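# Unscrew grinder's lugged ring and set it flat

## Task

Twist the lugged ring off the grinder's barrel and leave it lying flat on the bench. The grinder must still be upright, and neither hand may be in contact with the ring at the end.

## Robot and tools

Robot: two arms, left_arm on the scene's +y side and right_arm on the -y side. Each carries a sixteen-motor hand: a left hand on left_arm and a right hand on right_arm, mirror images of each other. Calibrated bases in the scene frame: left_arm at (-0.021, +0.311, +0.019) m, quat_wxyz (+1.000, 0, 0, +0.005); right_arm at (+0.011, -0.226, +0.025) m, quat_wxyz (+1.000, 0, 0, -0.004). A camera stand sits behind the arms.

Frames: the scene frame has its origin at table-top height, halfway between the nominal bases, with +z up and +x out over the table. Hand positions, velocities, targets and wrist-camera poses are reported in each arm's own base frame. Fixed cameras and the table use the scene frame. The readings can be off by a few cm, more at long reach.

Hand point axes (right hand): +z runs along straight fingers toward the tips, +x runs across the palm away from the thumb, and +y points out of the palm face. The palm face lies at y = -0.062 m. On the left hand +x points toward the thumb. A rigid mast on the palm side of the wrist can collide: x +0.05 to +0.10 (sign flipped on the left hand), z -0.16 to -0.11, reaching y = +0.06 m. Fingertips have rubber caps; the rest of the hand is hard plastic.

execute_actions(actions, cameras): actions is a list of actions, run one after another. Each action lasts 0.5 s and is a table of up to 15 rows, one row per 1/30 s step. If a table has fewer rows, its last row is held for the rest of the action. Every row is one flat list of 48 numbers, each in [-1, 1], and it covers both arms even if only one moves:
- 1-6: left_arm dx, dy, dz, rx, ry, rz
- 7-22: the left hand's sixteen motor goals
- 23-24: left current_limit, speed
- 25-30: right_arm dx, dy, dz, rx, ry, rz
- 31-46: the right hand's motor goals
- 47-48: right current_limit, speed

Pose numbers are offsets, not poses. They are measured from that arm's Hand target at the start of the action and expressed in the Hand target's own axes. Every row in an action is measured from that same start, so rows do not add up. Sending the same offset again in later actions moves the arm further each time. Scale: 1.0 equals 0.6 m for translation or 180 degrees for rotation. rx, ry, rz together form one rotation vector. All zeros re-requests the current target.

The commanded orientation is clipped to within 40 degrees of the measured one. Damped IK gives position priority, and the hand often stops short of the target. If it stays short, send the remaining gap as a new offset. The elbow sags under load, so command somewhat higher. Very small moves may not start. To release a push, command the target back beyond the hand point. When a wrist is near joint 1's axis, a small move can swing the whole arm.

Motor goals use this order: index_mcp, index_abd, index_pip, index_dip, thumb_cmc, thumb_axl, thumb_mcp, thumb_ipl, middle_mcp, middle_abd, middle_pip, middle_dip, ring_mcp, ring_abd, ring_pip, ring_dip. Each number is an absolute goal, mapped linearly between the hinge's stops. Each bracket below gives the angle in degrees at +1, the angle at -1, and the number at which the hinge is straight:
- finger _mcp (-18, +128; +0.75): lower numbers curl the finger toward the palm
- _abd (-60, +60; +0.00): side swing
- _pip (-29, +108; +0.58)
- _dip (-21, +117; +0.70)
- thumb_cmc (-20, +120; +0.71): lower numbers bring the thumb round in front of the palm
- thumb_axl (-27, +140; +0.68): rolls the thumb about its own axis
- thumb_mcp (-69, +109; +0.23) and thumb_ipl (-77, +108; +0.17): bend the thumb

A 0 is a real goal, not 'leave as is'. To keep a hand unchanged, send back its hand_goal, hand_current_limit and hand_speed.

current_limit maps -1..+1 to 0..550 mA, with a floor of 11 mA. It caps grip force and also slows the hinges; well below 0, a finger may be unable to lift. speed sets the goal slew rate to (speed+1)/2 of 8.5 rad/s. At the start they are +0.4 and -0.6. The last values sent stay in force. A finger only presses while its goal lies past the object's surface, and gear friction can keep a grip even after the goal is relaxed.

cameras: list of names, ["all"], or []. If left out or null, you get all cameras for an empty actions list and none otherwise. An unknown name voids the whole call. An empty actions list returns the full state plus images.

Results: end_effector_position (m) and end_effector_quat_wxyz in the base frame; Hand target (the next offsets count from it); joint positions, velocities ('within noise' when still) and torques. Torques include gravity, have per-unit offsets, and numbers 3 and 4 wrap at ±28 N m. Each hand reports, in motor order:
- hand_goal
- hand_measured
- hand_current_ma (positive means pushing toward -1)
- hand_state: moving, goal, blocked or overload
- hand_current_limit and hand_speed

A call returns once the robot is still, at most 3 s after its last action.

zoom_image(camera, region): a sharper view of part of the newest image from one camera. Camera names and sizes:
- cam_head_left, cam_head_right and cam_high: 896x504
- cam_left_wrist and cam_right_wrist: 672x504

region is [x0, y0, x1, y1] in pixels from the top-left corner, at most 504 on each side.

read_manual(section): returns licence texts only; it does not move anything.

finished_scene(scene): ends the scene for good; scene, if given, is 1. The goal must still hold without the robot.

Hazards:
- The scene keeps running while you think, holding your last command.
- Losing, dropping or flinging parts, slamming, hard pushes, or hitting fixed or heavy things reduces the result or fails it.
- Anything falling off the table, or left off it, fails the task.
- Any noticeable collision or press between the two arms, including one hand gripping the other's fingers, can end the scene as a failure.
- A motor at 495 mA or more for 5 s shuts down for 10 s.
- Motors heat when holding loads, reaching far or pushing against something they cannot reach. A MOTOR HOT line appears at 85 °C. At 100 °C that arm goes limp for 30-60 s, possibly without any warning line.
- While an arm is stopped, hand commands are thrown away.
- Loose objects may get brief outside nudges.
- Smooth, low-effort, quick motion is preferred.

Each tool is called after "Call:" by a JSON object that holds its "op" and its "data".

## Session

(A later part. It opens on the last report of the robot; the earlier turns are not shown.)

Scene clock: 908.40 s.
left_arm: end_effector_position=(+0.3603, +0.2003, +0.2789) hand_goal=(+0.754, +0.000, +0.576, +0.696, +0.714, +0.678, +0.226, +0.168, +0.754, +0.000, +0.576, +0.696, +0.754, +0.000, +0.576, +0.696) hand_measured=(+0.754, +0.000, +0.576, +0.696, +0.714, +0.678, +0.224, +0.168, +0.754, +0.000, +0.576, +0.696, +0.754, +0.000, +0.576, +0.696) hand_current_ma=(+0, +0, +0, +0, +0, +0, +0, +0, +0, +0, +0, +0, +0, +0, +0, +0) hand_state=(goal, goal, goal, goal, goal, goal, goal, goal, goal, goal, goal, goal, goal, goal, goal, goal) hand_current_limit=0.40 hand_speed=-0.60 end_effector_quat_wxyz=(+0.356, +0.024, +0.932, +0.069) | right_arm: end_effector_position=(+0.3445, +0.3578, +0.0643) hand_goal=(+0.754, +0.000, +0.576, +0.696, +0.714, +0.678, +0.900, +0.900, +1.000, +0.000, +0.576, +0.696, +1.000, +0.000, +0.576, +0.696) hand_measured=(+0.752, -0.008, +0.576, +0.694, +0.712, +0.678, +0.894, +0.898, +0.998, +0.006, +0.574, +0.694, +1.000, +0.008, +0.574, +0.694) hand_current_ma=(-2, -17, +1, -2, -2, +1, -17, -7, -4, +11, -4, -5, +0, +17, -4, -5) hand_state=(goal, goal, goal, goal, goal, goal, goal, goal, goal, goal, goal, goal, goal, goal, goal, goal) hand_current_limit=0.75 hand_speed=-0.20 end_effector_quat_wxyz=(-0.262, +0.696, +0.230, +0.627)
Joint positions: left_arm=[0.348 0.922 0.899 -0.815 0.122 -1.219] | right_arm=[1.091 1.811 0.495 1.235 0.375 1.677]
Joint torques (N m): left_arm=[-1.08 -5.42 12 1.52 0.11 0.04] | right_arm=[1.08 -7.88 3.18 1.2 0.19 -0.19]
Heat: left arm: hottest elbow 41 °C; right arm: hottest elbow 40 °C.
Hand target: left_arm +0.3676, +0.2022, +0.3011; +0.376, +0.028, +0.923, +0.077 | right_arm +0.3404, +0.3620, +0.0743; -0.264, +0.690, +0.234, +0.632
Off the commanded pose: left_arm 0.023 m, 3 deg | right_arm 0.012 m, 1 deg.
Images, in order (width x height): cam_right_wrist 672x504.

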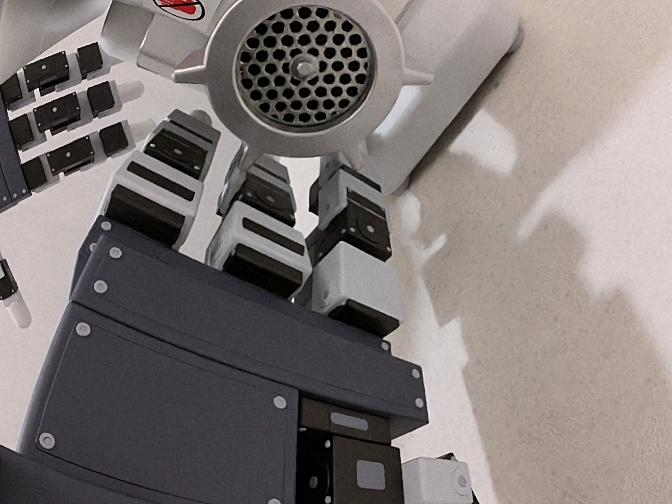

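Call:
{"op": "execute_actions", "data": {"actions": [[[0,0,0,0,0,0,0.754,0,0.576,0.696,0.714,0.678,0.226,0.168,0.754,0,0.576,0.696,0.754,0,0.576,0.696,0.4,-0.6,0,-0.02,-0.12,0,0,0,0.754,0,0.576,0.696,0.714,0.678,0.9,0.9,1,0,0.576,0.696,1,0,0.576,0.696,0.75,-0.2]],[[0,0,0,0,0,0,0.754,0,0.576,0.696,0.714,0.678,0.226,0.168,0.754,0,0.576,0.696,0.754,0,0.576,0.696,0.4,-0.6,0.03,0,-0.11,0,0,0,0.754,0,0.576,0.696,0.714,0.678,0.9,0.9,1,0,0.576,0.696,1,0,0.576,0.696,0.75,-0.2]],[[0,0,0,0,0,0,0.754,0,0.576,0.696,0.714,0.678,0.226,0.168,0.754,0,0.576,0.696,0.754,0,0.576,0.696,0.4,-0.6,0.08,0,0,0,0.024,-0.024,0.754,0,0.576,0.696,0.714,0.678,0.9,0.9,-0.88,0,-0.3,0.3,-0.8,0.03,-0.286,0.3,0.75,-0.2]],[[0,0,0,0,0,0,0.754,0,0.576,0.696,0.714,0.678,0.226,0.168,0.754,0,0.576,0.696,0.754,0,0.576,0.696,0.4,-0.6,0.06,0,0,0,0,0,0.754,0,0.576,0.696,0.714,0.678,0.9,0.9,-0.88,0,-0.3,0.3,-0.8,0.03,-0.286,0.3,0.75,-0.2]]], "cameras": ["cam_right_wrist"]}}

Scene clock: 925.80 s.
left_arm: end_effector_position=(+0.3603, +0.2003, +0.2789) hand_goal=(+0.754, +0.000, +0.576, +0.696, +0.714, +0.678, +0.226, +0.168, +0.754, +0.000, +0.576, +0.696, +0.754, +0.000, +0.576, +0.696) hand_measured=(+0.754, +0.000, +0.576, +0.696, +0.714, +0.678, +0.224, +0.168, +0.754, +0.000, +0.576, +0.696, +0.754, +0.000, +0.576, +0.696) hand_current_ma=(+0, +0, +0, +0, +0, +0, +0, +0, +0, +0, +0, +0, +0, +0, +0, +0) hand_state=(goal, goal, goal, goal, goal, goal, goal, goal, goal, goal, goal, goal, goal, goal, goal, goal) hand_current_limit=0.40 hand_speed=-0.60 end_effector_quat_wxyz=(+0.356, +0.024, +0.932, +0.069) | right_arm: end_effector_position=(+0.2336, +0.2641, +0.1631) hand_goal=(+0.754, +0.000, +0.576, +0.696, +0.714, +0.678, +0.900, +0.900, -0.880, +0.000, -0.300, +0.300, -0.800, +0.030, -0.286, +0.300) hand_measured=(+0.754, +0.002, +0.576, +0.694, +0.712, +0.678, +0.894, +0.898, -0.878, +0.006, -0.298, +0.302, -0.778, +0.038, -0.282, +0.302) hand_current_ma=(+0, +4, +1, -2, -2, +1, -17, -7, +5, +11, +4, +5, +69, +16, +9, +6) hand_state=(goal, goal, goal, goal, goal, goal, goal, goal, goal, goal, goal, goal, blocked, goal, goal, goal) hand_current_limit=0.75 hand_speed=-0.20 end_effector_quat_wxyz=(-0.233, +0.668, +0.264, +0.656)
Joint positions: left_arm=[0.348 0.922 0.899 -0.815 0.122 -1.219] | right_arm=[1.358 1.141 0.185 0.918 0.641 1.559]
Joint torques (N m): left_arm=[-0.56 -6.42 12.01 1.87 0.08 0.02] | right_arm=[0.91 -1.49 8.53 0.99 0.16 -0.29]
Heat: left arm: hottest elbow 41 °C; right arm: hottest elbow 38 °C.
Hand target: left_arm +0.3676, +0.2022, +0.3011; +0.376, +0.028, +0.923, +0.077 | right_arm +0.2347, +0.2789, +0.1853; -0.249, +0.656, +0.250, +0.667
Off the commanded pose: left_arm 0.023 m, 3 deg | right_arm 0.027 m, 3 deg.
Images, in order (width x height): cam_right_wrist 672x504.

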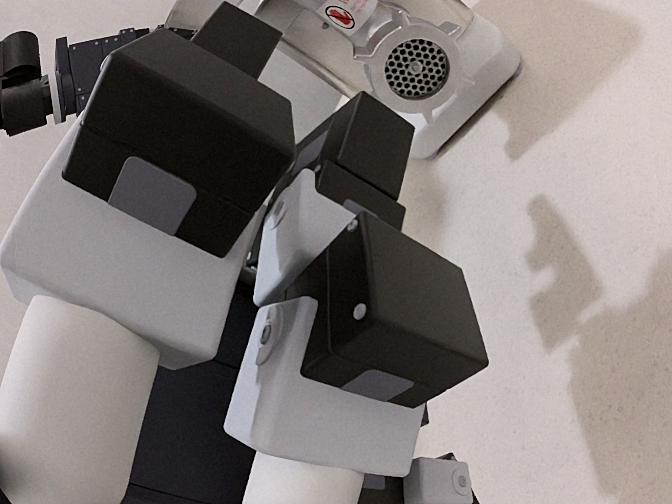

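Call:
{"op": "execute_actions", "data": {"actions": [[[0,0,0,0,0,0,0.754,0,0.576,0.696,0.714,0.678,0.226,0.168,0.754,0,0.576,0.696,0.754,0,0.576,0.696,0.4,-0.6,0,0,0,0,0,0,0.754,0,0.576,0.696,0.714,0.678,0.9,0.9,1,0,-0.9,-0.9,1,0,-0.9,-0.9,0.75,-0.2]],[[0,0,0,0,0,0,0.754,0,0.576,0.696,0.714,0.678,0.226,0.168,0.754,0,0.576,0.696,0.754,0,0.576,0.696,0.4,-0.6,0,0,0,0,0,0,0.754,0,0.576,0.696,0.714,0.678,0.9,0.9,1,0,-0.9,-0.9,1,0,-0.9,-0.9,0.75,-0.2]]], "cameras": ["cam_right_wrist"]}}

Call:
{"op": "zoom_image", "data": {"camera": "cam_right_wrist", "region": [280, 0, 500, 180]}}

Scene clock: 930.60 s.
left_arm: end_effector_position=(+0.3603, +0.2003, +0.2789) hand_goal=(+0.754, +0.000, +0.576, +0.696, +0.714, +0.678, +0.226, +0.168, +0.754, +0.000, +0.576, +0.696, +0.754, +0.000, +0.576, +0.696) hand_measured=(+0.754, +0.000, +0.576, +0.696, +0.714, +0.678, +0.224, +0.168, +0.754, +0.000, +0.576, +0.696, +0.754, +0.000, +0.576, +0.696) hand_current_ma=(+0, +0, +0, +0, +0, +0, +0, +0, +0, +0, +0, +0, +0, +0, +0, +0) hand_state=(goal, goal, goal, goal, goal, goal, goal, goal, goal, goal, goal, goal, goal, goal, goal, goal) hand_current_limit=0.40 hand_speed=-0.60 end_effector_quat_wxyz=(+0.356, +0.024, +0.932, +0.069) | right_arm: end_effector_position=(+0.2335, +0.2638, +0.1630) hand_goal=(+0.754, +0.000, +0.576, +0.696, +0.714, +0.678, +0.900, +0.900, +1.000, +0.000, -0.900, -0.900, +1.000, +0.000, -0.900, -0.900) hand_measured=(+0.754, +0.002, +0.576, +0.694, +0.712, +0.678, +0.894, +0.898, +0.994, +0.006, -0.870, -0.818, +0.996, +0.006, -0.870, -0.818) hand_current_ma=(+0, +4, +1, -2, -2, +1, -17, -7, -13, +11, +94, +313, -11, +12, +96, +316) hand_state=(goal, goal, goal, goal, goal, goal, goal, goal, goal, goal, blocked, blocked, goal, goal, blocked, blocked) hand_current_limit=0.75 hand_speed=-0.20 end_effector_quat_wxyz=(-0.232, +0.668, +0.265, +0.656)
Joint positions: left_arm=[0.348 0.922 0.899 -0.815 0.122 -1.219] | right_arm=[1.358 1.137 0.185 0.912 0.641 1.559]
Joint torques (N m): left_arm=[-0.32 -5.83 11.96 1.91 0.07 0.03] | right_arm=[0.97 -1.73 8.72 1.17 0.15 -0.14]
Heat: left arm: hottest elbow 41 °C; right arm: hottest elbow 39 °C.
Hand target: left_arm +0.3676, +0.2022, +0.3011; +0.376, +0.028, +0.923, +0.077 | right_arm +0.2347, +0.2789, +0.1853; -0.249, +0.656, +0.250, +0.667
Off the commanded pose: left_arm 0.023 m, 3 deg | right_arm 0.027 m, 3 deg.
Images, in order (width x height): cam_right_wrist 672x504.

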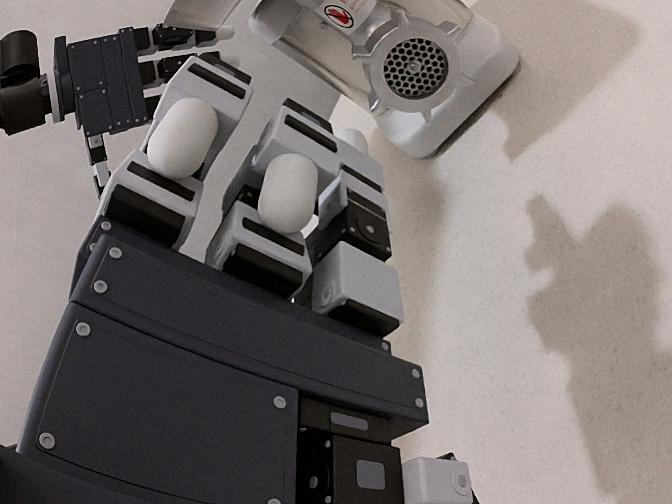

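Scaled by 2.291 from the camera's 672x504 image, which has a finer 960x720 frame.

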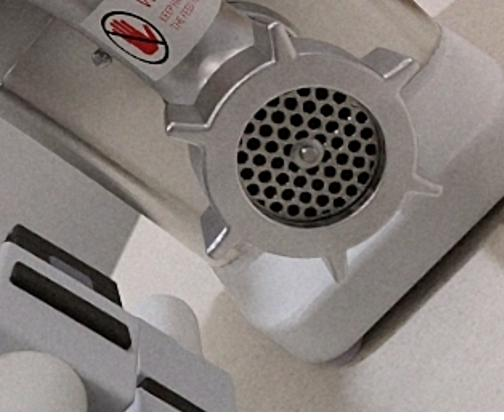

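Call:
{"op": "execute_actions", "data": {"actions": [[[0,0,0,0,0,0,0.754,0,0.576,0.696,0.714,0.678,0.226,0.168,0.754,0,0.576,0.696,0.754,0,0.576,0.696,0.4,-0.6,0,0,0.08,0,0,0,0.754,0,0.576,0.696,0.714,0.678,0.9,0.9,1,0,-0.85,-0.78,1,0,-0.85,-0.78,0.75,-0.2]],[[0,0,0,0,0,0,0.754,0,0.576,0.696,0.714,0.678,0.226,0.168,0.754,0,0.576,0.696,0.754,0,0.576,0.696,0.4,-0.6,0.008,0,0.06,0,0,0,0.754,0,0.576,0.696,0.714,0.678,0.9,0.9,1,0,-0.85,-0.78,1,0,-0.85,-0.78,0.75,-0.2]]], "cameras": ["cam_right_wrist"]}}

Call:
{"op": "zoom_image", "data": {"camera": "cam_right_wrist", "region": [300, 0, 540, 200]}}

Scene clock: 963.97 s.
left_arm: end_effector_position=(+0.3603, +0.2003, +0.2789) hand_goal=(+0.754, +0.000, +0.576, +0.696, +0.714, +0.678, +0.226, +0.168, +0.754, +0.000, +0.576, +0.696, +0.754, +0.000, +0.576, +0.696) hand_measured=(+0.754, +0.000, +0.576, +0.696, +0.714, +0.678, +0.224, +0.168, +0.754, +0.000, +0.576, +0.696, +0.754, +0.000, +0.576, +0.696) hand_current_ma=(+0, +0, +0, +0, +0, +0, +0, +0, +0, +0, +0, +0, +0, +0, +0, +0) hand_state=(goal, goal, goal, goal, goal, goal, goal, goal, goal, goal, goal, goal, goal, goal, goal, goal) hand_current_limit=0.40 hand_speed=-0.60 end_effector_quat_wxyz=(+0.356, +0.024, +0.932, +0.069) | right_arm: end_effector_position=(+0.2860, +0.3199, +0.1661) hand_goal=(+0.754, +0.000, +0.576, +0.696, +0.714, +0.678, +0.900, +0.900, +1.000, +0.000, -0.850, -0.780, +1.000, +0.000, -0.850, -0.780) hand_measured=(+0.756, +0.002, +0.576, +0.694, +0.712, +0.678, +0.894, +0.898, +0.998, +0.006, -0.850, -0.778, +1.000, +0.006, -0.850, -0.780) hand_current_ma=(+2, +4, +1, -2, -2, +1, -17, -7, -2, +11, +1, +2, -2, +12, +1, +1) hand_state=(goal, goal, goal, goal, goal, goal, goal, goal, goal, goal, goal, goal, goal, goal, goal, goal) hand_current_limit=0.75 hand_speed=-0.20 end_effector_quat_wxyz=(-0.235, +0.671, +0.273, +0.648)
Joint positions: left_arm=[0.348 0.922 0.899 -0.815 0.122 -1.219] | right_arm=[1.214 1.331 0.357 0.918 0.48 1.559]
Joint torques (N m): left_arm=[-0.26 -6.07 11.88 1.87 0.08 0.06] | right_arm=[-0.73 -2.55 9.36 2.11 -0.01 -0.11]
Heat: left arm: hottest elbow 41 °C; right arm: hottest elbow 41 °C.
Hand target: left_arm +0.3676, +0.2022, +0.3011; +0.376, +0.028, +0.923, +0.077 | right_arm +0.2977, +0.3343, +0.1913; -0.249, +0.656, +0.250, +0.667
Off the commanded pose: left_arm 0.023 m, 3 deg | right_arm 0.031 m, 4 deg.
Images, in order (width x height): cam_right_wrist 672x504.

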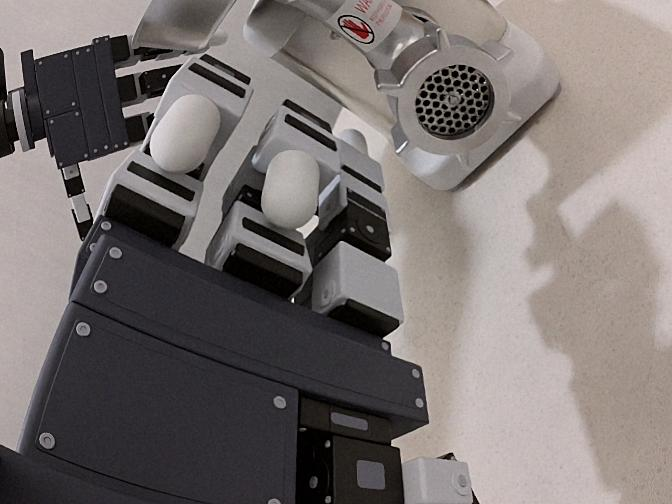

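Scaled by 2.100 from the camera's 672x504 image, which has a finer 960x720 frame.

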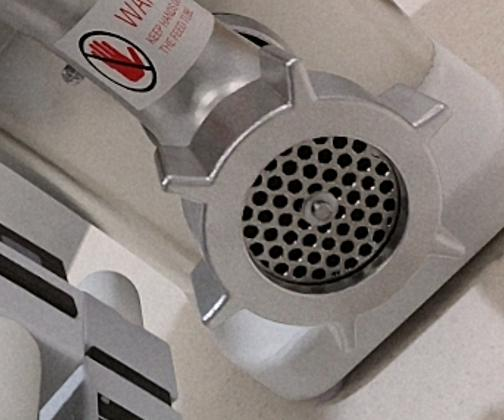

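Call:
{"op": "execute_actions", "data": {"actions": [[[0,0,0,0,0,0,0.754,0,0.576,0.696,0.714,0.678,0.226,0.168,0.754,0,0.576,0.696,0.754,0,0.576,0.696,0.4,-0.6,0,0.05,0,0,0,0,0.754,0,0.576,0.696,0.714,0.678,0.9,0.9,1,0,-0.85,-0.78,1,0,-0.85,-0.78,0.75,-0.2]]], "cameras": ["cam_right_wrist"]}}

Call:
{"op": "zoom_image", "data": {"camera": "cam_right_wrist", "region": [300, 0, 540, 200]}}

Scene clock: 968.20 s.
left_arm: end_effector_position=(+0.3603, +0.2003, +0.2789) hand_goal=(+0.754, +0.000, +0.576, +0.696, +0.714, +0.678, +0.226, +0.168, +0.754, +0.000, +0.576, +0.696, +0.754, +0.000, +0.576, +0.696) hand_measured=(+0.754, +0.000, +0.576, +0.696, +0.714, +0.678, +0.224, +0.168, +0.754, +0.000, +0.576, +0.696, +0.754, +0.000, +0.576, +0.696) hand_current_ma=(+0, +0, +0, +0, +0, +0, +0, +0, +0, +0, +0, +0, +0, +0, +0, +0) hand_state=(goal, goal, goal, goal, goal, goal, goal, goal, goal, goal, goal, goal, goal, goal, goal, goal) hand_current_limit=0.40 hand_speed=-0.60 end_effector_quat_wxyz=(+0.356, +0.024, +0.932, +0.069) | right_arm: end_effector_position=(+0.3099, +0.3091, +0.1707) hand_goal=(+0.754, +0.000, +0.576, +0.696, +0.714, +0.678, +0.900, +0.900, +1.000, +0.000, -0.850, -0.780, +1.000, +0.000, -0.850, -0.780) hand_measured=(+0.758, +0.002, +0.578, +0.696, +0.712, +0.678, +0.894, +0.898, +1.000, +0.006, -0.850, -0.778, +1.000, +0.006, -0.850, -0.780) hand_current_ma=(+8, +4, +6, +0, -2, +1, -17, -7, -2, +11, +1, +2, -2, +12, +1, +1) hand_state=(goal, goal, goal, goal, goal, goal, goal, goal, goal, goal, goal, goal, goal, goal, goal, goal) hand_current_limit=0.75 hand_speed=-0.20 end_effector_quat_wxyz=(-0.239, +0.669, +0.268, +0.650)
Joint positions: left_arm=[0.348 0.922 0.899 -0.815 0.122 -1.219] | right_arm=[1.122 1.317 0.357 0.918 0.388 1.559]
Joint torques (N m): left_arm=[-0.73 -6.53 11.99 1.87 0.07 0.1] | right_arm=[-0.73 -4.07 7.3 1.92 -0.03 -0.1]
Heat: left arm: hottest elbow 41 °C; right arm: hottest elbow 41 °C.
Hand target: left_arm +0.3676, +0.2022, +0.3011; +0.376, +0.028, +0.923, +0.077 | right_arm +0.3175, +0.3118, +0.1915; -0.249, +0.656, +0.250, +0.667
Off the commanded pose: left_arm 0.023 m, 3 deg | right_arm 0.022 m, 3 deg.
Images, in order (width x height): cam_right_wrist 672x504.

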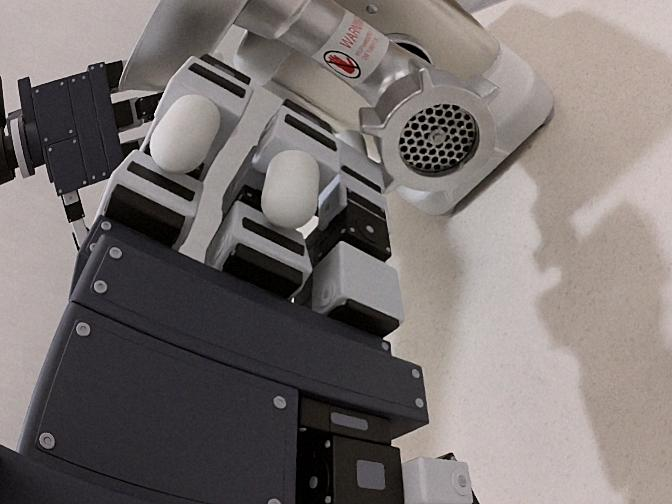

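Scaled by 2.100 from the camera's 672x504 image, which has a finer 960x720 frame.

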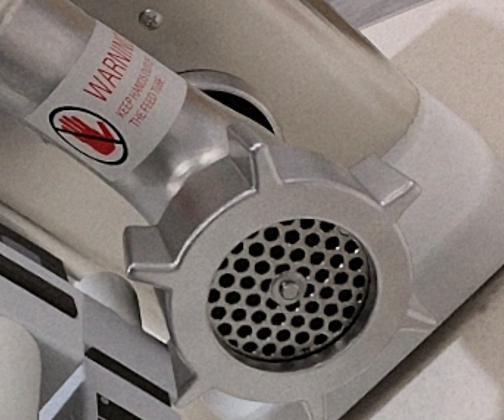

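Call:
{"op": "execute_actions", "data": {"actions": [[[0,0,0,0,0,0,0.754,0,0.576,0.696,0.714,0.678,0.226,0.168,0.754,0,0.576,0.696,0.754,0,0.576,0.696,0.4,-0.6,-0.05,-0.003,-0.012,0,0,0,0.754,0,0.576,0.696,0.714,0.678,0.9,0.9,1,0,-0.85,-0.78,1,0,-0.85,-0.78,0.75,-0.2]],[[0,0,0,0,0,0,0.754,0,0.576,0.696,0.714,0.678,0.226,0.168,0.754,0,0.576,0.696,0.754,0,0.576,0.696,0.4,-0.6,-0.042,0.006,0,0,0,0,0.754,0,0.576,0.696,0.714,0.678,0.9,0.9,1,0,-0.85,-0.78,1,0,-0.85,-0.78,0.75,-0.2]]], "cameras": ["cam_right_wrist"]}}

Call:
{"op": "zoom_image", "data": {"camera": "cam_right_wrist", "region": [260, 0, 500, 200]}}

Scene clock: 972.97 s.
left_arm: end_effector_position=(+0.3603, +0.2003, +0.2789) hand_goal=(+0.754, +0.000, +0.576, +0.696, +0.714, +0.678, +0.226, +0.168, +0.754, +0.000, +0.576, +0.696, +0.754, +0.000, +0.576, +0.696) hand_measured=(+0.754, +0.000, +0.576, +0.696, +0.714, +0.678, +0.224, +0.168, +0.754, +0.000, +0.576, +0.696, +0.754, +0.000, +0.576, +0.696) hand_current_ma=(+0, +0, +0, +0, +0, +0, +0, +0, +0, +0, +0, +0, +0, +0, +0, +0) hand_state=(goal, goal, goal, goal, goal, goal, goal, goal, goal, goal, goal, goal, goal, goal, goal, goal) hand_current_limit=0.40 hand_speed=-0.60 end_effector_quat_wxyz=(+0.356, +0.024, +0.932, +0.069) | right_arm: end_effector_position=(+0.3083, +0.3092, +0.1286) hand_goal=(+0.754, +0.000, +0.576, +0.696, +0.714, +0.678, +0.900, +0.900, +1.000, +0.000, -0.850, -0.780, +1.000, +0.000, -0.850, -0.780) hand_measured=(+0.764, +0.006, +0.580, +0.698, +0.712, +0.678, +0.894, +0.898, +1.000, +0.006, -0.850, -0.778, +1.000, +0.006, -0.850, -0.780) hand_current_ma=(+24, +12, +10, +2, -2, +1, -17, -7, -1, +10, +1, +2, -1, +12, +1, +1) hand_state=(goal, goal, goal, goal, goal, goal, goal, goal, goal, goal, goal, goal, goal, goal, goal, goal) hand_current_limit=0.75 hand_speed=-0.20 end_effector_quat_wxyz=(-0.246, +0.663, +0.265, +0.655)
Joint positions: left_arm=[0.348 0.922 0.899 -0.815 0.122 -1.219] | right_arm=[1.125 1.529 0.321 1.186 0.386 1.559]
Joint torques (N m): left_arm=[-0.67 -6.07 12.25 1.8 0.16 0.06] | right_arm=[-0.85 -3.55 4.16 2.61 0.06 -0.09]
Heat: left arm: hottest elbow 41 °C; right arm: hottest elbow 40 °C.
Hand target: left_arm +0.3676, +0.2022, +0.3011; +0.376, +0.028, +0.923, +0.077 | right_arm +0.3141, +0.3059, +0.1362; -0.249, +0.656, +0.250, +0.667
Off the commanded pose: left_arm 0.023 m, 3 deg | right_arm 0.010 m, 2 deg.
Images, in order (width x height): cam_right_wrist 672x504.

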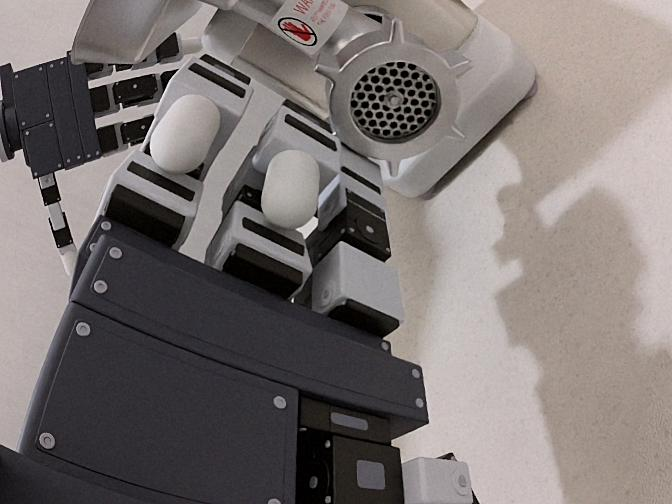

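Scaled by 2.100 from the camera's 672x504 image, which has a finer 960x720 frame.

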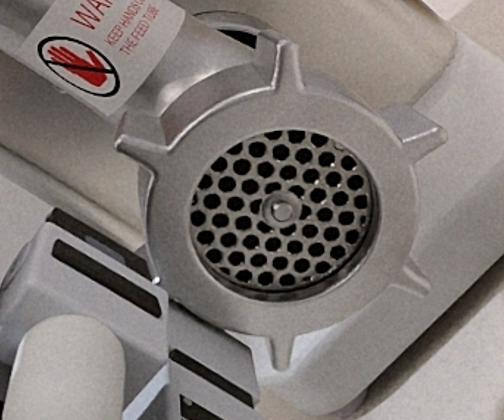

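Call:
{"op": "execute_actions", "data": {"actions": [[[0,0,0,0,0,0,0.754,0,0.576,0.696,0.714,0.678,0.226,0.168,0.754,0,0.576,0.696,0.754,0,0.576,0.696,0.4,-0.6,-0.043,0.0208,0,0,0,0,0.754,0,0.576,0.696,0.714,0.678,0.9,0.9,1,0,-0.85,-0.78,1,0,-0.85,-0.78,0.75,-0.2]],[[0,0,0,0,0,0,0.754,0,0.576,0.696,0.714,0.678,0.226,0.168,0.754,0,0.576,0.696,0.754,0,0.576,0.696,0.4,-0.6,-0.02,0.03,0,0,0,0,0.754,0,0.576,0.696,0.714,0.678,0.9,0.9,1,0,-0.85,-0.78,1,0,-0.85,-0.78,0.75,-0.2]],[[0,0,0,0,0,0,0.754,0,0.576,0.696,0.714,0.678,0.226,0.168,0.754,0,0.576,0.696,0.754,0,0.576,0.696,0.4,-0.6,-0.009,0.032,0,0,0,0,0.754,0,0.576,0.696,0.714,0.678,0.9,0.9,1,0,-0.85,-0.78,1,0,-0.85,-0.78,0.75,-0.2]]], "cameras": ["cam_right_wrist"]}}

Call:
{"op": "zoom_image", "data": {"camera": "cam_right_wrist", "region": [150, 0, 450, 250]}}

Scene clock: 985.67 s.
left_arm: end_effector_position=(+0.3603, +0.2003, +0.2789) hand_goal=(+0.754, +0.000, +0.576, +0.696, +0.714, +0.678, +0.226, +0.168, +0.754, +0.000, +0.576, +0.696, +0.754, +0.000, +0.576, +0.696) hand_measured=(+0.754, +0.000, +0.576, +0.696, +0.714, +0.678, +0.224, +0.168, +0.754, +0.000, +0.576, +0.696, +0.754, +0.000, +0.576, +0.696) hand_current_ma=(+0, +0, +0, +0, +0, +0, +0, +0, +0, +0, +0, +0, +0, +0, +0, +0) hand_state=(goal, goal, goal, goal, goal, goal, goal, goal, goal, goal, goal, goal, goal, goal, goal, goal) hand_current_limit=0.40 hand_speed=-0.60 end_effector_quat_wxyz=(+0.356, +0.024, +0.932, +0.069) | right_arm: end_effector_position=(+0.3450, +0.2671, +0.0824) hand_goal=(+0.754, +0.000, +0.576, +0.696, +0.714, +0.678, +0.900, +0.900, +1.000, +0.000, -0.850, -0.780, +1.000, +0.000, -0.850, -0.780) hand_measured=(+0.754, +0.020, +0.578, +0.698, +0.712, +0.678, +0.894, +0.898, +1.000, +0.006, -0.850, -0.778, +1.000, +0.006, -0.850, -0.780) hand_current_ma=(+1, +48, +3, +4, -2, +1, -17, -7, -2, +10, +1, +2, -1, +12, +1, +1) hand_state=(goal, goal, goal, goal, goal, goal, goal, goal, goal, goal, goal, goal, goal, goal, goal, goal) hand_current_limit=0.75 hand_speed=-0.20 end_effector_quat_wxyz=(-0.238, +0.670, +0.259, +0.654)
Joint positions: left_arm=[0.348 0.922 0.899 -0.815 0.122 -1.219] | right_arm=[0.942 1.748 0.281 1.435 0.223 1.559]
Joint torques (N m): left_arm=[0.21 -6.07 12.03 1.91 0.1 0.03] | right_arm=[-0.67 -4.66 2.45 2.85 -0.1 -0.06]
Heat: left arm: hottest elbow 41 °C; right arm: hottest elbow 39 °C.
Hand target: left_arm +0.3676, +0.2022, +0.3011; +0.376, +0.028, +0.923, +0.077 | right_arm +0.3475, +0.2688, +0.0933; -0.249, +0.656, +0.250, +0.667
Off the commanded pose: left_arm 0.023 m, 3 deg | right_arm 0.011 m, 3 deg.
Images, in order (width x height): cam_right_wrist 672x504.

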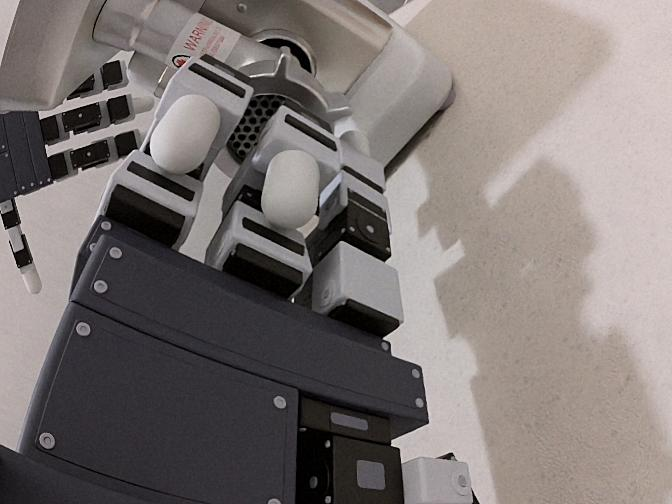

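Scaled by 1.680 from the camera's 672x504 image, which has a finer 960x720 frame.

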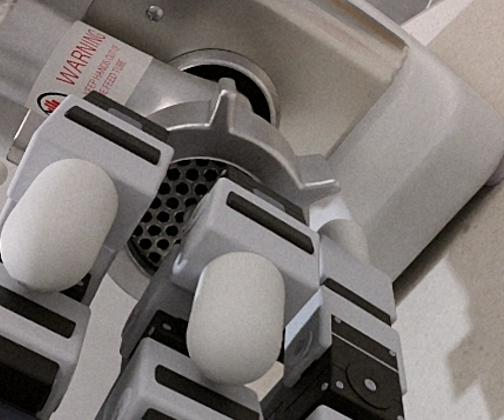

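Call:
{"op": "execute_actions", "data": {"actions": [[[0,0,0,0,0,0,0.754,0,0.576,0.696,0.714,0.678,0.226,0.168,0.754,0,0.576,0.696,0.754,0,0.576,0.696,0.4,-0.6,0.036,0.034,0,0,0,0,0.754,0,0.576,0.696,0.714,0.678,0.9,0.9,1,0,-0.85,-0.78,1,0,-0.85,-0.78,0.75,-0.2]],[[0,0,0,0,0,0,0.754,0,0.576,0.696,0.714,0.678,0.226,0.168,0.754,0,0.576,0.696,0.754,0,0.576,0.696,0.4,-0.6,0.021,0.013,0,0,0,0,0.754,0,0.576,0.696,0.714,0.678,0.9,0.9,1,0,-0.85,-0.78,1,0,-0.85,-0.78,0.75,-0.2]]], "cameras": ["cam_right_wrist"]}}

Call:
{"op": "zoom_image", "data": {"camera": "cam_right_wrist", "region": [150, 0, 450, 250]}}

Scene clock: 992.57 s.
left_arm: end_effector_position=(+0.3603, +0.2003, +0.2789) hand_goal=(+0.754, +0.000, +0.576, +0.696, +0.714, +0.678, +0.226, +0.168, +0.754, +0.000, +0.576, +0.696, +0.754, +0.000, +0.576, +0.696) hand_measured=(+0.754, +0.000, +0.576, +0.696, +0.714, +0.678, +0.224, +0.168, +0.754, +0.000, +0.576, +0.696, +0.754, +0.000, +0.576, +0.696) hand_current_ma=(+0, +0, +0, +0, +0, +0, +0, +0, +0, +0, +0, +0, +0, +0, +0, +0) hand_state=(goal, goal, goal, goal, goal, goal, goal, goal, goal, goal, goal, goal, goal, goal, goal, goal) hand_current_limit=0.40 hand_speed=-0.60 end_effector_quat_wxyz=(+0.356, +0.024, +0.932, +0.069) | right_arm: end_effector_position=(+0.3634, +0.2412, +0.1151) hand_goal=(+0.754, +0.000, +0.576, +0.696, +0.714, +0.678, +0.900, +0.900, +1.000, +0.000, -0.850, -0.780, +1.000, +0.000, -0.850, -0.780) hand_measured=(+0.728, +0.018, +0.566, +0.694, +0.712, +0.678, +0.894, +0.898, +1.000, +0.006, -0.850, -0.778, +1.000, +0.006, -0.850, -0.780) hand_current_ma=(-89, +42, -28, -5, -2, +1, -17, -7, -1, +10, +1, +2, -1, +12, +1, +1) hand_state=(blocked, goal, goal, goal, goal, goal, goal, goal, goal, goal, goal, goal, goal, goal, goal, goal) hand_current_limit=0.75 hand_speed=-0.20 end_effector_quat_wxyz=(-0.237, +0.668, +0.251, +0.659)
Joint positions: left_arm=[0.348 0.922 0.899 -0.815 0.122 -1.219] | right_arm=[0.835 1.564 0.26 1.286 0.13 1.559]
Joint torques (N m): left_arm=[-0.97 -6.83 12.08 1.96 0.13 0.08] | right_arm=[-0.32 -5.01 4.19 1.36 -0.53 -0.05]
Heat: left arm: hottest elbow 41 °C; right arm: hottest elbow 39 °C.
Hand target: left_arm +0.3676, +0.2022, +0.3011; +0.376, +0.028, +0.923, +0.077 | right_arm +0.3656, +0.2475, +0.1277; -0.249, +0.656, +0.250, +0.667
Off the commanded pose: left_arm 0.023 m, 3 deg | right_arm 0.014 m, 2 deg.
Images, in order (width x height): cam_right_wrist 672x504.

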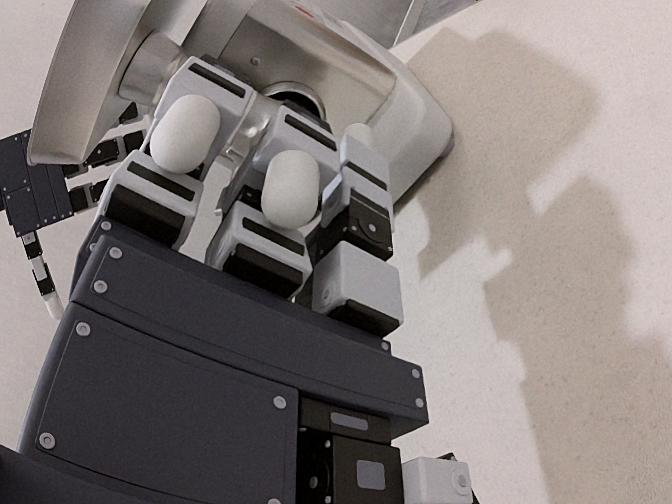

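Scaled by 1.680 from the camera's 672x504 image, which has a finer 960x720 frame.

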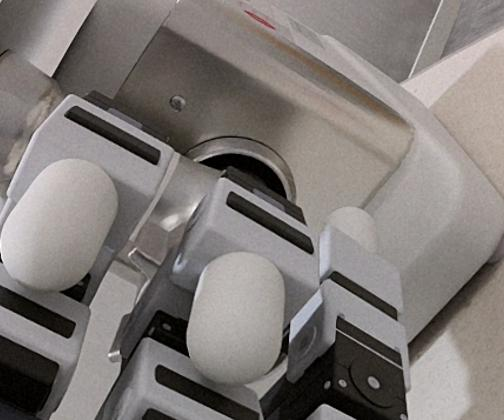

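Call:
{"op": "execute_actions", "data": {"actions": [[[0,0,0,0,0,0,0.754,0,0.576,0.696,0.714,0.678,0.226,0.168,0.754,0,0.576,0.696,0.754,0,0.576,0.696,0.4,-0.6,0.0345,0.012,0,0,0,0,0.754,0,0.576,0.696,0.714,0.678,0.9,0.9,1,0,-0.85,-0.78,1,0,-0.85,-0.78,0.75,-0.2]],[[0,0,0,0,0,0,0.754,0,0.576,0.696,0.714,0.678,0.226,0.168,0.754,0,0.576,0.696,0.754,0,0.576,0.696,0.4,-0.6,0.033,-0.002,0,0,0,0,0.754,0,0.576,0.696,0.714,0.678,0.9,0.9,1,0,-0.85,-0.78,1,0,-0.85,-0.78,0.75,-0.2]],[[0,0,0,0,0,0,0.754,0,0.576,0.696,0.714,0.678,0.226,0.168,0.754,0,0.576,0.696,0.754,0,0.576,0.696,0.4,-0.6,0.031,-0.02,0,0,0,0,0.754,0,0.576,0.696,0.714,0.678,0.9,0.9,1,0,-0.85,-0.78,1,0,-0.85,-0.78,0.75,-0.2]]], "cameras": ["cam_right_wrist"]}}

Call:
{"op": "zoom_image", "data": {"camera": "cam_right_wrist", "region": [150, 0, 450, 250]}}

Scene clock: 998.00 s.
left_arm: end_effector_position=(+0.3603, +0.2003, +0.2789) hand_goal=(+0.754, +0.000, +0.576, +0.696, +0.714, +0.678, +0.226, +0.168, +0.754, +0.000, +0.576, +0.696, +0.754, +0.000, +0.576, +0.696) hand_measured=(+0.754, +0.000, +0.576, +0.696, +0.714, +0.678, +0.224, +0.168, +0.754, +0.000, +0.576, +0.696, +0.754, +0.000, +0.576, +0.696) hand_current_ma=(+0, +0, +0, +0, +0, +0, +0, +0, +0, +0, +0, +0, +0, +0, +0, +0) hand_state=(goal, goal, goal, goal, goal, goal, goal, goal, goal, goal, goal, goal, goal, goal, goal, goal) hand_current_limit=0.40 hand_speed=-0.60 end_effector_quat_wxyz=(+0.356, +0.024, +0.932, +0.069) | right_arm: end_effector_position=(+0.3534, +0.2326, +0.1588) hand_goal=(+0.754, +0.000, +0.576, +0.696, +0.714, +0.678, +0.900, +0.900, +1.000, +0.000, -0.850, -0.780, +1.000, +0.000, -0.850, -0.780) hand_measured=(+0.750, +0.002, +0.574, +0.694, +0.712, +0.678, +0.894, +0.898, +1.000, +0.006, -0.850, -0.778, +1.000, +0.006, -0.850, -0.780) hand_current_ma=(-8, +2, -5, -5, -2, +1, -17, -7, -1, +10, +1, +2, -1, +12, +1, +1) hand_state=(goal, goal, goal, goal, goal, goal, goal, goal, goal, goal, goal, goal, goal, goal, goal, goal) hand_current_limit=0.75 hand_speed=-0.20 end_effector_quat_wxyz=(-0.231, +0.677, +0.256, +0.650)
Joint positions: left_arm=[0.348 0.922 0.899 -0.815 0.122 -1.219] | right_arm=[0.843 1.248 0.258 0.941 0.139 1.559]
Joint torques (N m): left_arm=[0.21 -6.24 12.07 1.83 0.12 0.05] | right_arm=[1.14 -2.96 9.01 1.35 0.18 -0.05]
Heat: left arm: hottest elbow 42 °C; right arm: hottest elbow 38 °C.
Hand target: left_arm +0.3676, +0.2022, +0.3011; +0.376, +0.028, +0.923, +0.077 | right_arm +0.3608, +0.2517, +0.1867; -0.249, +0.656, +0.250, +0.667
Off the commanded pose: left_arm 0.023 m, 3 deg | right_arm 0.035 m, 4 deg.
Images, in order (width x height): cam_right_wrist 672x504.

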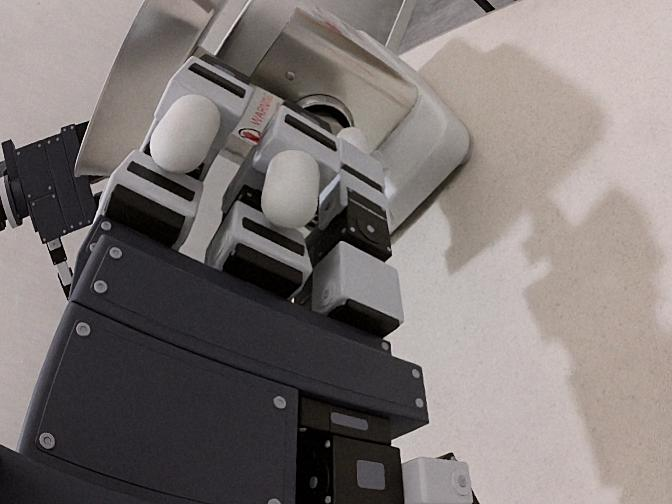

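Scaled by 1.680 from the camera's 672x504 image, which has a finer 960x720 frame.

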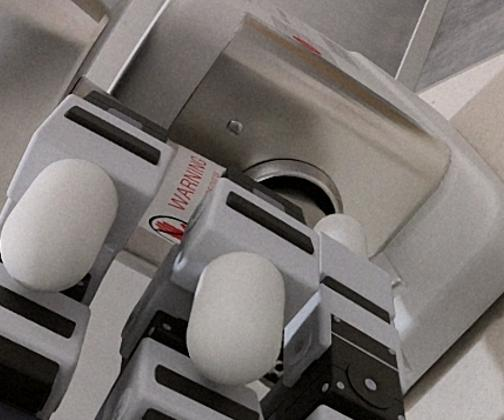

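Call:
{"op": "execute_actions", "data": {"actions": [[[0,0,0,0,0,0,0.754,0,0.576,0.696,0.714,0.678,0.226,0.168,0.754,0,0.576,0.696,0.754,0,0.576,0.696,0.4,-0.6,0.022,-0.0345,0.01,0,0,0,0.754,0,0.576,0.696,0.714,0.678,0.9,0.9,1,0,-0.85,-0.78,1,0,-0.85,-0.78,0.75,-0.2]],[[0,0,0,0,0,0,0.754,0,0.576,0.696,0.714,0.678,0.226,0.168,0.754,0,0.576,0.696,0.754,0,0.576,0.696,0.4,-0.6,0.01,-0.035,0,0,0,0,0.754,0,0.576,0.696,0.714,0.678,0.9,0.9,1,0,-0.85,-0.78,1,0,-0.85,-0.78,0.75,-0.2]]], "cameras": ["cam_right_wrist"]}}

Call:
{"op": "zoom_image", "data": {"camera": "cam_right_wrist", "region": [260, 40, 540, 270]}}

Scene clock: 1002.57 s.
left_arm: end_effector_position=(+0.3603, +0.2003, +0.2789) hand_goal=(+0.754, +0.000, +0.576, +0.696, +0.714, +0.678, +0.226, +0.168, +0.754, +0.000, +0.576, +0.696, +0.754, +0.000, +0.576, +0.696) hand_measured=(+0.754, +0.000, +0.576, +0.696, +0.714, +0.678, +0.224, +0.168, +0.754, +0.000, +0.576, +0.696, +0.754, +0.000, +0.576, +0.696) hand_current_ma=(+0, +0, +0, +0, +0, +0, +0, +0, +0, +0, +0, +0, +0, +0, +0, +0) hand_state=(goal, goal, goal, goal, goal, goal, goal, goal, goal, goal, goal, goal, goal, goal, goal, goal) hand_current_limit=0.40 hand_speed=-0.60 end_effector_quat_wxyz=(+0.356, +0.024, +0.932, +0.069) | right_arm: end_effector_position=(+0.3343, +0.2626, +0.1811) hand_goal=(+0.754, +0.000, +0.576, +0.696, +0.714, +0.678, +0.900, +0.900, +1.000, +0.000, -0.850, -0.780, +1.000, +0.000, -0.850, -0.780) hand_measured=(+0.700, -0.010, +0.552, +0.686, +0.712, +0.678, +0.894, +0.898, +1.000, +0.006, -0.850, -0.778, +1.000, +0.006, -0.850, -0.780) hand_current_ma=(-206, -23, -75, -25, -2, +1, -17, -7, -1, +10, +1, +2, -1, +12, +1, +1) hand_state=(blocked, goal, blocked, goal, goal, goal, goal, goal, goal, goal, goal, goal, goal, goal, goal, goal) hand_current_limit=0.75 hand_speed=-0.20 end_effector_quat_wxyz=(-0.225, +0.673, +0.253, +0.657)
Joint positions: left_arm=[0.348 0.922 0.899 -0.815 0.122 -1.219] | right_arm=[0.982 1.208 0.311 0.861 0.292 1.551]
Joint torques (N m): left_arm=[-0.62 -5.89 12.18 1.81 0.07 0.05] | right_arm=[1.44 -2.26 9.95 1.09 -0.11 -0.09]
Heat: left arm: hottest elbow 42 °C; right arm: hottest elbow 38 °C.
Hand target: left_arm +0.3676, +0.2022, +0.3011; +0.376, +0.028, +0.923, +0.077 | right_arm +0.3375, +0.2869, +0.2057; -0.249, +0.656, +0.250, +0.667
Off the commanded pose: left_arm 0.023 m, 3 deg | right_arm 0.035 m, 4 deg.
Images, in order (width x height): cam_right_wrist 672x504.

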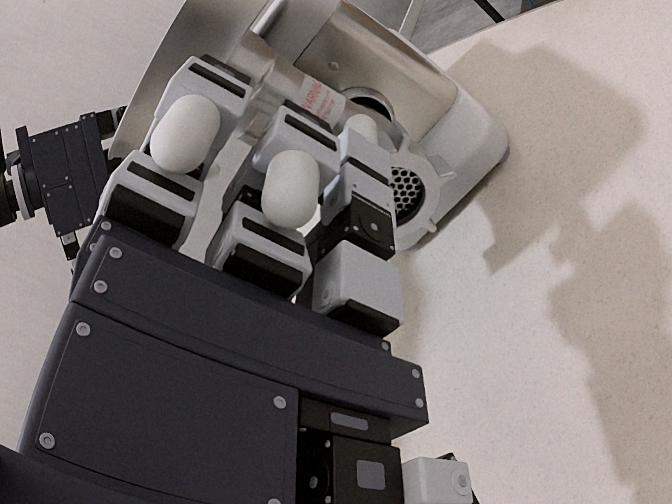

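Scaled by 1.800 from the camera's 672x504 image, which has a finer 960x720 frame.

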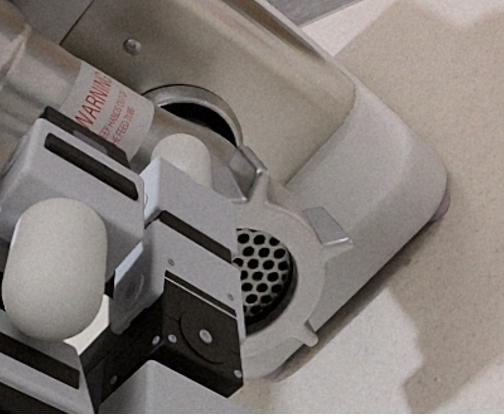

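Call:
{"op": "execute_actions", "data": {"actions": [[[0,0,0,0,0,0,0.754,0,0.576,0.696,0.714,0.678,0.226,0.168,0.754,0,0.576,0.696,0.754,0,0.576,0.696,0.4,-0.6,0,0.01,-0.11,0,0,0,0.754,0,0.576,0.696,0.714,0.678,0.9,0.9,1,0,-0.85,-0.78,1,0,-0.85,-0.78,0.75,-0.2]],[[0,0,0,0,0,0,0.754,0,0.576,0.696,0.714,0.678,0.226,0.168,0.754,0,0.576,0.696,0.754,0,0.576,0.696,0.4,-0.6,0,-0.06,-0.02,0,0,0,0.754,0,0.576,0.696,0.714,0.678,0.9,0.9,1,0,-0.85,-0.78,1,0,-0.85,-0.78,0.75,-0.2]]], "cameras": ["cam_right_wrist"]}}

Call:
{"op": "zoom_image", "data": {"camera": "cam_right_wrist", "region": [300, 0, 540, 200]}}

Scene clock: 1023.47 s.
left_arm: end_effector_position=(+0.3603, +0.2003, +0.2789) hand_goal=(+0.754, +0.000, +0.576, +0.696, +0.714, +0.678, +0.226, +0.168, +0.754, +0.000, +0.576, +0.696, +0.754, +0.000, +0.576, +0.696) hand_measured=(+0.754, +0.000, +0.576, +0.696, +0.714, +0.678, +0.224, +0.168, +0.754, +0.000, +0.576, +0.696, +0.754, +0.000, +0.576, +0.696) hand_current_ma=(+0, +0, +0, +0, +0, +0, +0, +0, +0, +0, +0, +0, +0, +0, +0, +0) hand_state=(goal, goal, goal, goal, goal, goal, goal, goal, goal, goal, goal, goal, goal, goal, goal, goal) hand_current_limit=0.40 hand_speed=-0.60 end_effector_quat_wxyz=(+0.356, +0.024, +0.932, +0.069) | right_arm: end_effector_position=(+0.2609, +0.2527, +0.1988) hand_goal=(+0.754, +0.000, +0.576, +0.696, +0.714, +0.678, +0.900, +0.900, +1.000, +0.000, -0.850, -0.780, +1.000, +0.000, -0.850, -0.780) hand_measured=(+0.754, +0.002, +0.574, +0.694, +0.714, +0.678, +0.894, +0.898, +1.000, +0.006, -0.850, -0.778, +1.000, +0.006, -0.850, -0.780) hand_current_ma=(-1, +2, -3, -5, -1, +1, -17, -7, -1, +10, +1, +2, -1, +12, +1, +1) hand_state=(goal, goal, goal, goal, goal, goal, goal, goal, goal, goal, goal, goal, goal, goal, goal, goal) hand_current_limit=0.75 hand_speed=-0.20 end_effector_quat_wxyz=(-0.244, +0.660, +0.250, +0.665)
Joint positions: left_arm=[0.348 0.922 0.899 -0.815 0.122 -1.219] | right_arm=[1.225 0.97 0.216 0.76 0.51 1.559]
Joint torques (N m): left_arm=[-0.21 -6.48 12.1 1.8 0.1 0.09] | right_arm=[1.08 0.32 7.41 1.32 0.2 -0.13]
Heat: left arm: hottest elbow 42 °C; right arm: hottest elbow 39 °C.
Hand target: left_arm +0.3676, +0.2022, +0.3011; +0.376, +0.028, +0.923, +0.077 | right_arm +0.2591, +0.2580, +0.2044; -0.249, +0.656, +0.250, +0.667
Off the commanded pose: left_arm 0.023 m, 3 deg | right_arm 0.008 m, 1 deg.
Images, in order (width x height): cam_right_wrist 672x504.

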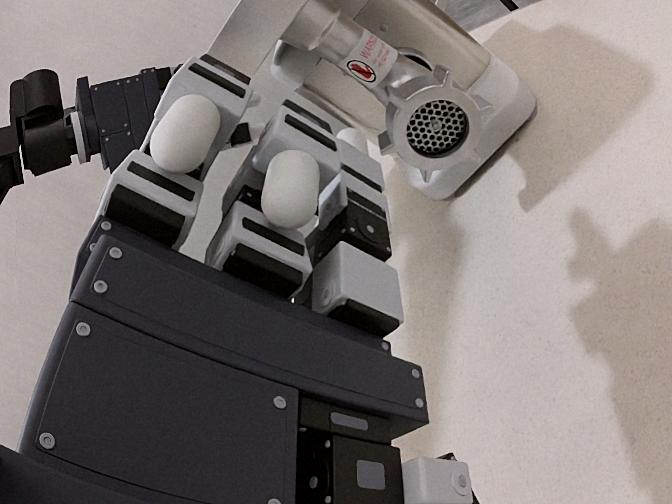

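Scaled by 2.100 from the camera's 672x504 image, which has a finer 960x720 frame.

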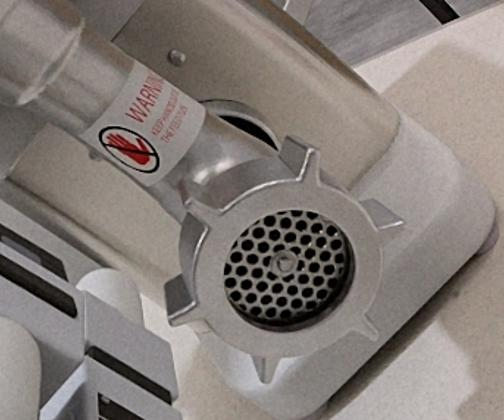

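Call:
{"op": "execute_actions", "data": {"actions": [[[0,0,0,0,0,0,0.754,0,0.576,0.696,0.714,0.678,0.226,0.168,0.754,0,0.576,0.696,0.754,0,0.576,0.696,0.4,-0.6,0,0,0.1,0,0,0,0.754,0,0.576,0.696,0.714,0.678,0.9,0.9,1,0,-0.85,-0.78,1,0,-0.85,-0.78,0.75,-0.2]],[[0,0,0,0,0,0,0.754,0,0.576,0.696,0.714,0.678,0.226,0.168,0.754,0,0.576,0.696,0.754,0,0.576,0.696,0.4,-0.6,-0.049,0.015,0,0,0,0,0.754,0,0.576,0.696,0.714,0.678,0.9,0.9,1,0,-0.85,-0.78,1,0,-0.85,-0.78,0.75,-0.2]]], "cameras": ["cam_right_wrist"]}}

Call:
{"op": "zoom_image", "data": {"camera": "cam_right_wrist", "region": [300, 0, 540, 200]}}

Scene clock: 1034.67 s.
left_arm: end_effector_position=(+0.3603, +0.2003, +0.2789) hand_goal=(+0.754, +0.000, +0.576, +0.696, +0.714, +0.678, +0.226, +0.168, +0.754, +0.000, +0.576, +0.696, +0.754, +0.000, +0.576, +0.696) hand_measured=(+0.754, +0.000, +0.576, +0.696, +0.714, +0.678, +0.224, +0.168, +0.754, +0.000, +0.576, +0.696, +0.754, +0.000, +0.576, +0.696) hand_current_ma=(+0, +0, +0, +0, +0, +0, +0, +0, +0, +0, +0, +0, +0, +0, +0, +0) hand_state=(goal, goal, goal, goal, goal, goal, goal, goal, goal, goal, goal, goal, goal, goal, goal, goal) hand_current_limit=0.40 hand_speed=-0.60 end_effector_quat_wxyz=(+0.356, +0.024, +0.932, +0.069) | right_arm: end_effector_position=(+0.2893, +0.2805, +0.1538) hand_goal=(+0.754, +0.000, +0.576, +0.696, +0.714, +0.678, +0.900, +0.900, +1.000, +0.000, -0.850, -0.780, +1.000, +0.000, -0.850, -0.780) hand_measured=(+0.722, -0.082, +0.558, +0.684, +0.714, +0.678, +0.894, +0.898, +1.000, +0.006, -0.850, -0.778, +1.000, +0.006, -0.850, -0.780) hand_current_ma=(-107, -270, -52, -30, -1, +1, -17, -7, +0, +10, +1, +2, +0, +11, +1, +1) hand_state=(blocked, blocked, goal, goal, goal, goal, goal, goal, goal, goal, goal, goal, goal, goal, goal, goal) hand_current_limit=0.75 hand_speed=-0.20 end_effector_quat_wxyz=(-0.242, +0.670, +0.276, +0.646)
Joint positions: left_arm=[0.348 0.922 0.899 -0.815 0.122 -1.219] | right_arm=[1.139 1.274 0.251 0.97 0.389 1.559]
Joint torques (N m): left_arm=[-1.38 -6.07 12.11 1.85 0.1 0.08] | right_arm=[-2.55 -0.44 9.17 2.5 -0.28 -0.1]
Heat: left arm: hottest elbow 42 °C; right arm: hottest elbow 40 °C.
Hand target: left_arm +0.3676, +0.2022, +0.3011; +0.376, +0.028, +0.923, +0.077 | right_arm +0.3106, +0.2909, +0.1760; -0.249, +0.656, +0.250, +0.667
Off the commanded pose: left_arm 0.023 m, 3 deg | right_arm 0.032 m, 4 deg.
Images, in order (width x height): cam_right_wrist 672x504.

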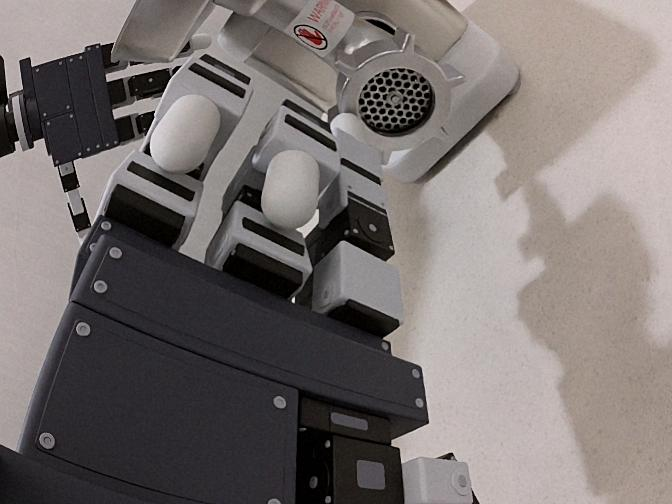

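Scaled by 2.100 from the camera's 672x504 image, which has a finer 960x720 frame.

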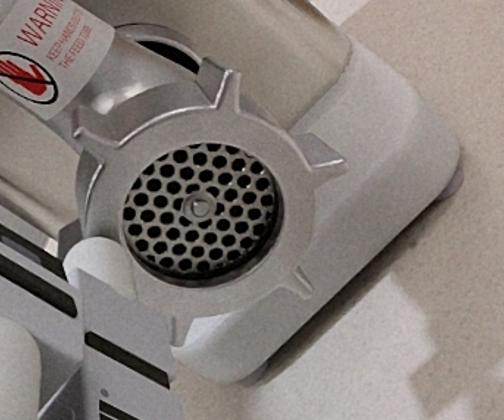

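Call:
{"op": "execute_actions", "data": {"actions": [[[0,0,0,0,0,0,0.754,0,0.576,0.696,0.714,0.678,0.226,0.168,0.754,0,0.576,0.696,0.754,0,0.576,0.696,0.4,-0.6,-0.0485,-0.03,0,0,0,0,0.754,0,0.576,0.696,0.714,0.678,0.9,0.9,1,0,-0.85,-0.78,1,0,-0.85,-0.78,0.75,-0.2]],[[0,0,0,0,0,0,0.754,0,0.576,0.696,0.714,0.678,0.226,0.168,0.754,0,0.576,0.696,0.754,0,0.576,0.696,0.4,-0.6,-0.0538,0.018,0,0,0,0,0.754,0,0.576,0.696,0.714,0.678,0.9,0.9,1,0,-0.85,-0.78,1,0,-0.85,-0.78,0.75,-0.2]]], "cameras": ["cam_right_wrist"]}}

Call:
{"op": "zoom_image", "data": {"camera": "cam_right_wrist", "region": [260, 0, 500, 200]}}

Scene clock: 1042.27 s.
left_arm: end_effector_position=(+0.3603, +0.2003, +0.2789) hand_goal=(+0.754, +0.000, +0.576, +0.696, +0.714, +0.678, +0.226, +0.168, +0.754, +0.000, +0.576, +0.696, +0.754, +0.000, +0.576, +0.696) hand_measured=(+0.754, +0.000, +0.576, +0.696, +0.714, +0.678, +0.224, +0.168, +0.754, +0.000, +0.576, +0.696, +0.754, +0.000, +0.576, +0.696) hand_current_ma=(+0, +0, +0, +0, +0, +0, +0, +0, +0, +0, +0, +0, +0, +0, +0, +0) hand_state=(goal, goal, goal, goal, goal, goal, goal, goal, goal, goal, goal, goal, goal, goal, goal, goal) hand_current_limit=0.40 hand_speed=-0.60 end_effector_quat_wxyz=(+0.356, +0.024, +0.932, +0.069) | right_arm: end_effector_position=(+0.2876, +0.2868, +0.1111) hand_goal=(+0.754, +0.000, +0.576, +0.696, +0.714, +0.678, +0.900, +0.900, +1.000, +0.000, -0.850, -0.780, +1.000, +0.000, -0.850, -0.780) hand_measured=(+0.704, -0.354, +0.546, +0.678, +0.714, +0.678, +0.894, +0.898, +0.994, -0.034, -0.870, -0.778, +1.000, +0.006, -0.850, -0.780) hand_current_ma=(-188, -481, -97, -54, -2, +1, -17, -7, -17, -95, -59, +2, +0, +11, +1, +1) hand_state=(blocked, blocked, blocked, goal, goal, goal, goal, goal, goal, blocked, blocked, goal, goal, goal, goal, goal) hand_current_limit=0.75 hand_speed=-0.20 end_effector_quat_wxyz=(-0.249, +0.658, +0.265, +0.660)
Joint positions: left_arm=[0.348 0.922 0.899 -0.815 0.122 -1.219] | right_arm=[1.159 1.599 0.237 1.356 0.415 1.551]
Joint torques (N m): left_arm=[-1.2 -5.83 12.12 1.92 0.13 0.08] | right_arm=[-2.49 -1.38 6.42 1.22 -0.5 -0.11]
Heat: left arm: hottest elbow 42 °C; right arm: hottest elbow 41 °C.
Hand target: left_arm +0.3676, +0.2022, +0.3011; +0.376, +0.028, +0.923, +0.077 | right_arm +0.3067, +0.2966, +0.1145; -0.249, +0.656, +0.250, +0.667
Off the commanded pose: left_arm 0.023 m, 3 deg | right_arm 0.022 m, 2 deg.
Images, in order (width x height): cam_right_wrist 672x504.

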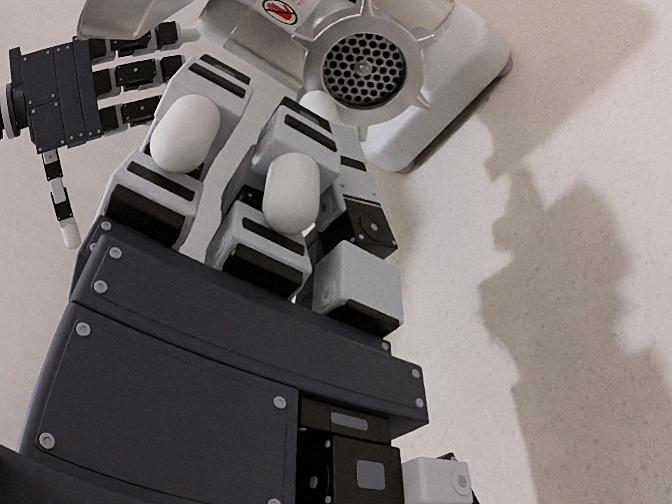

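Scaled by 2.100 from the camera's 672x504 image, which has a finer 960x720 frame.

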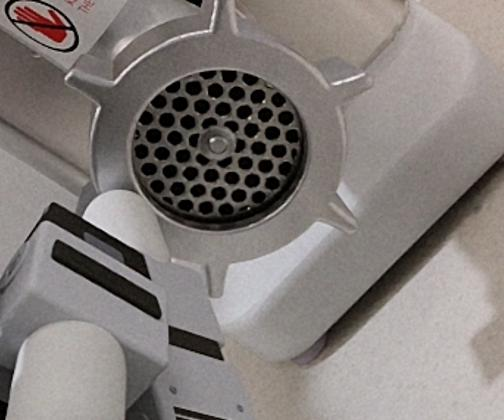

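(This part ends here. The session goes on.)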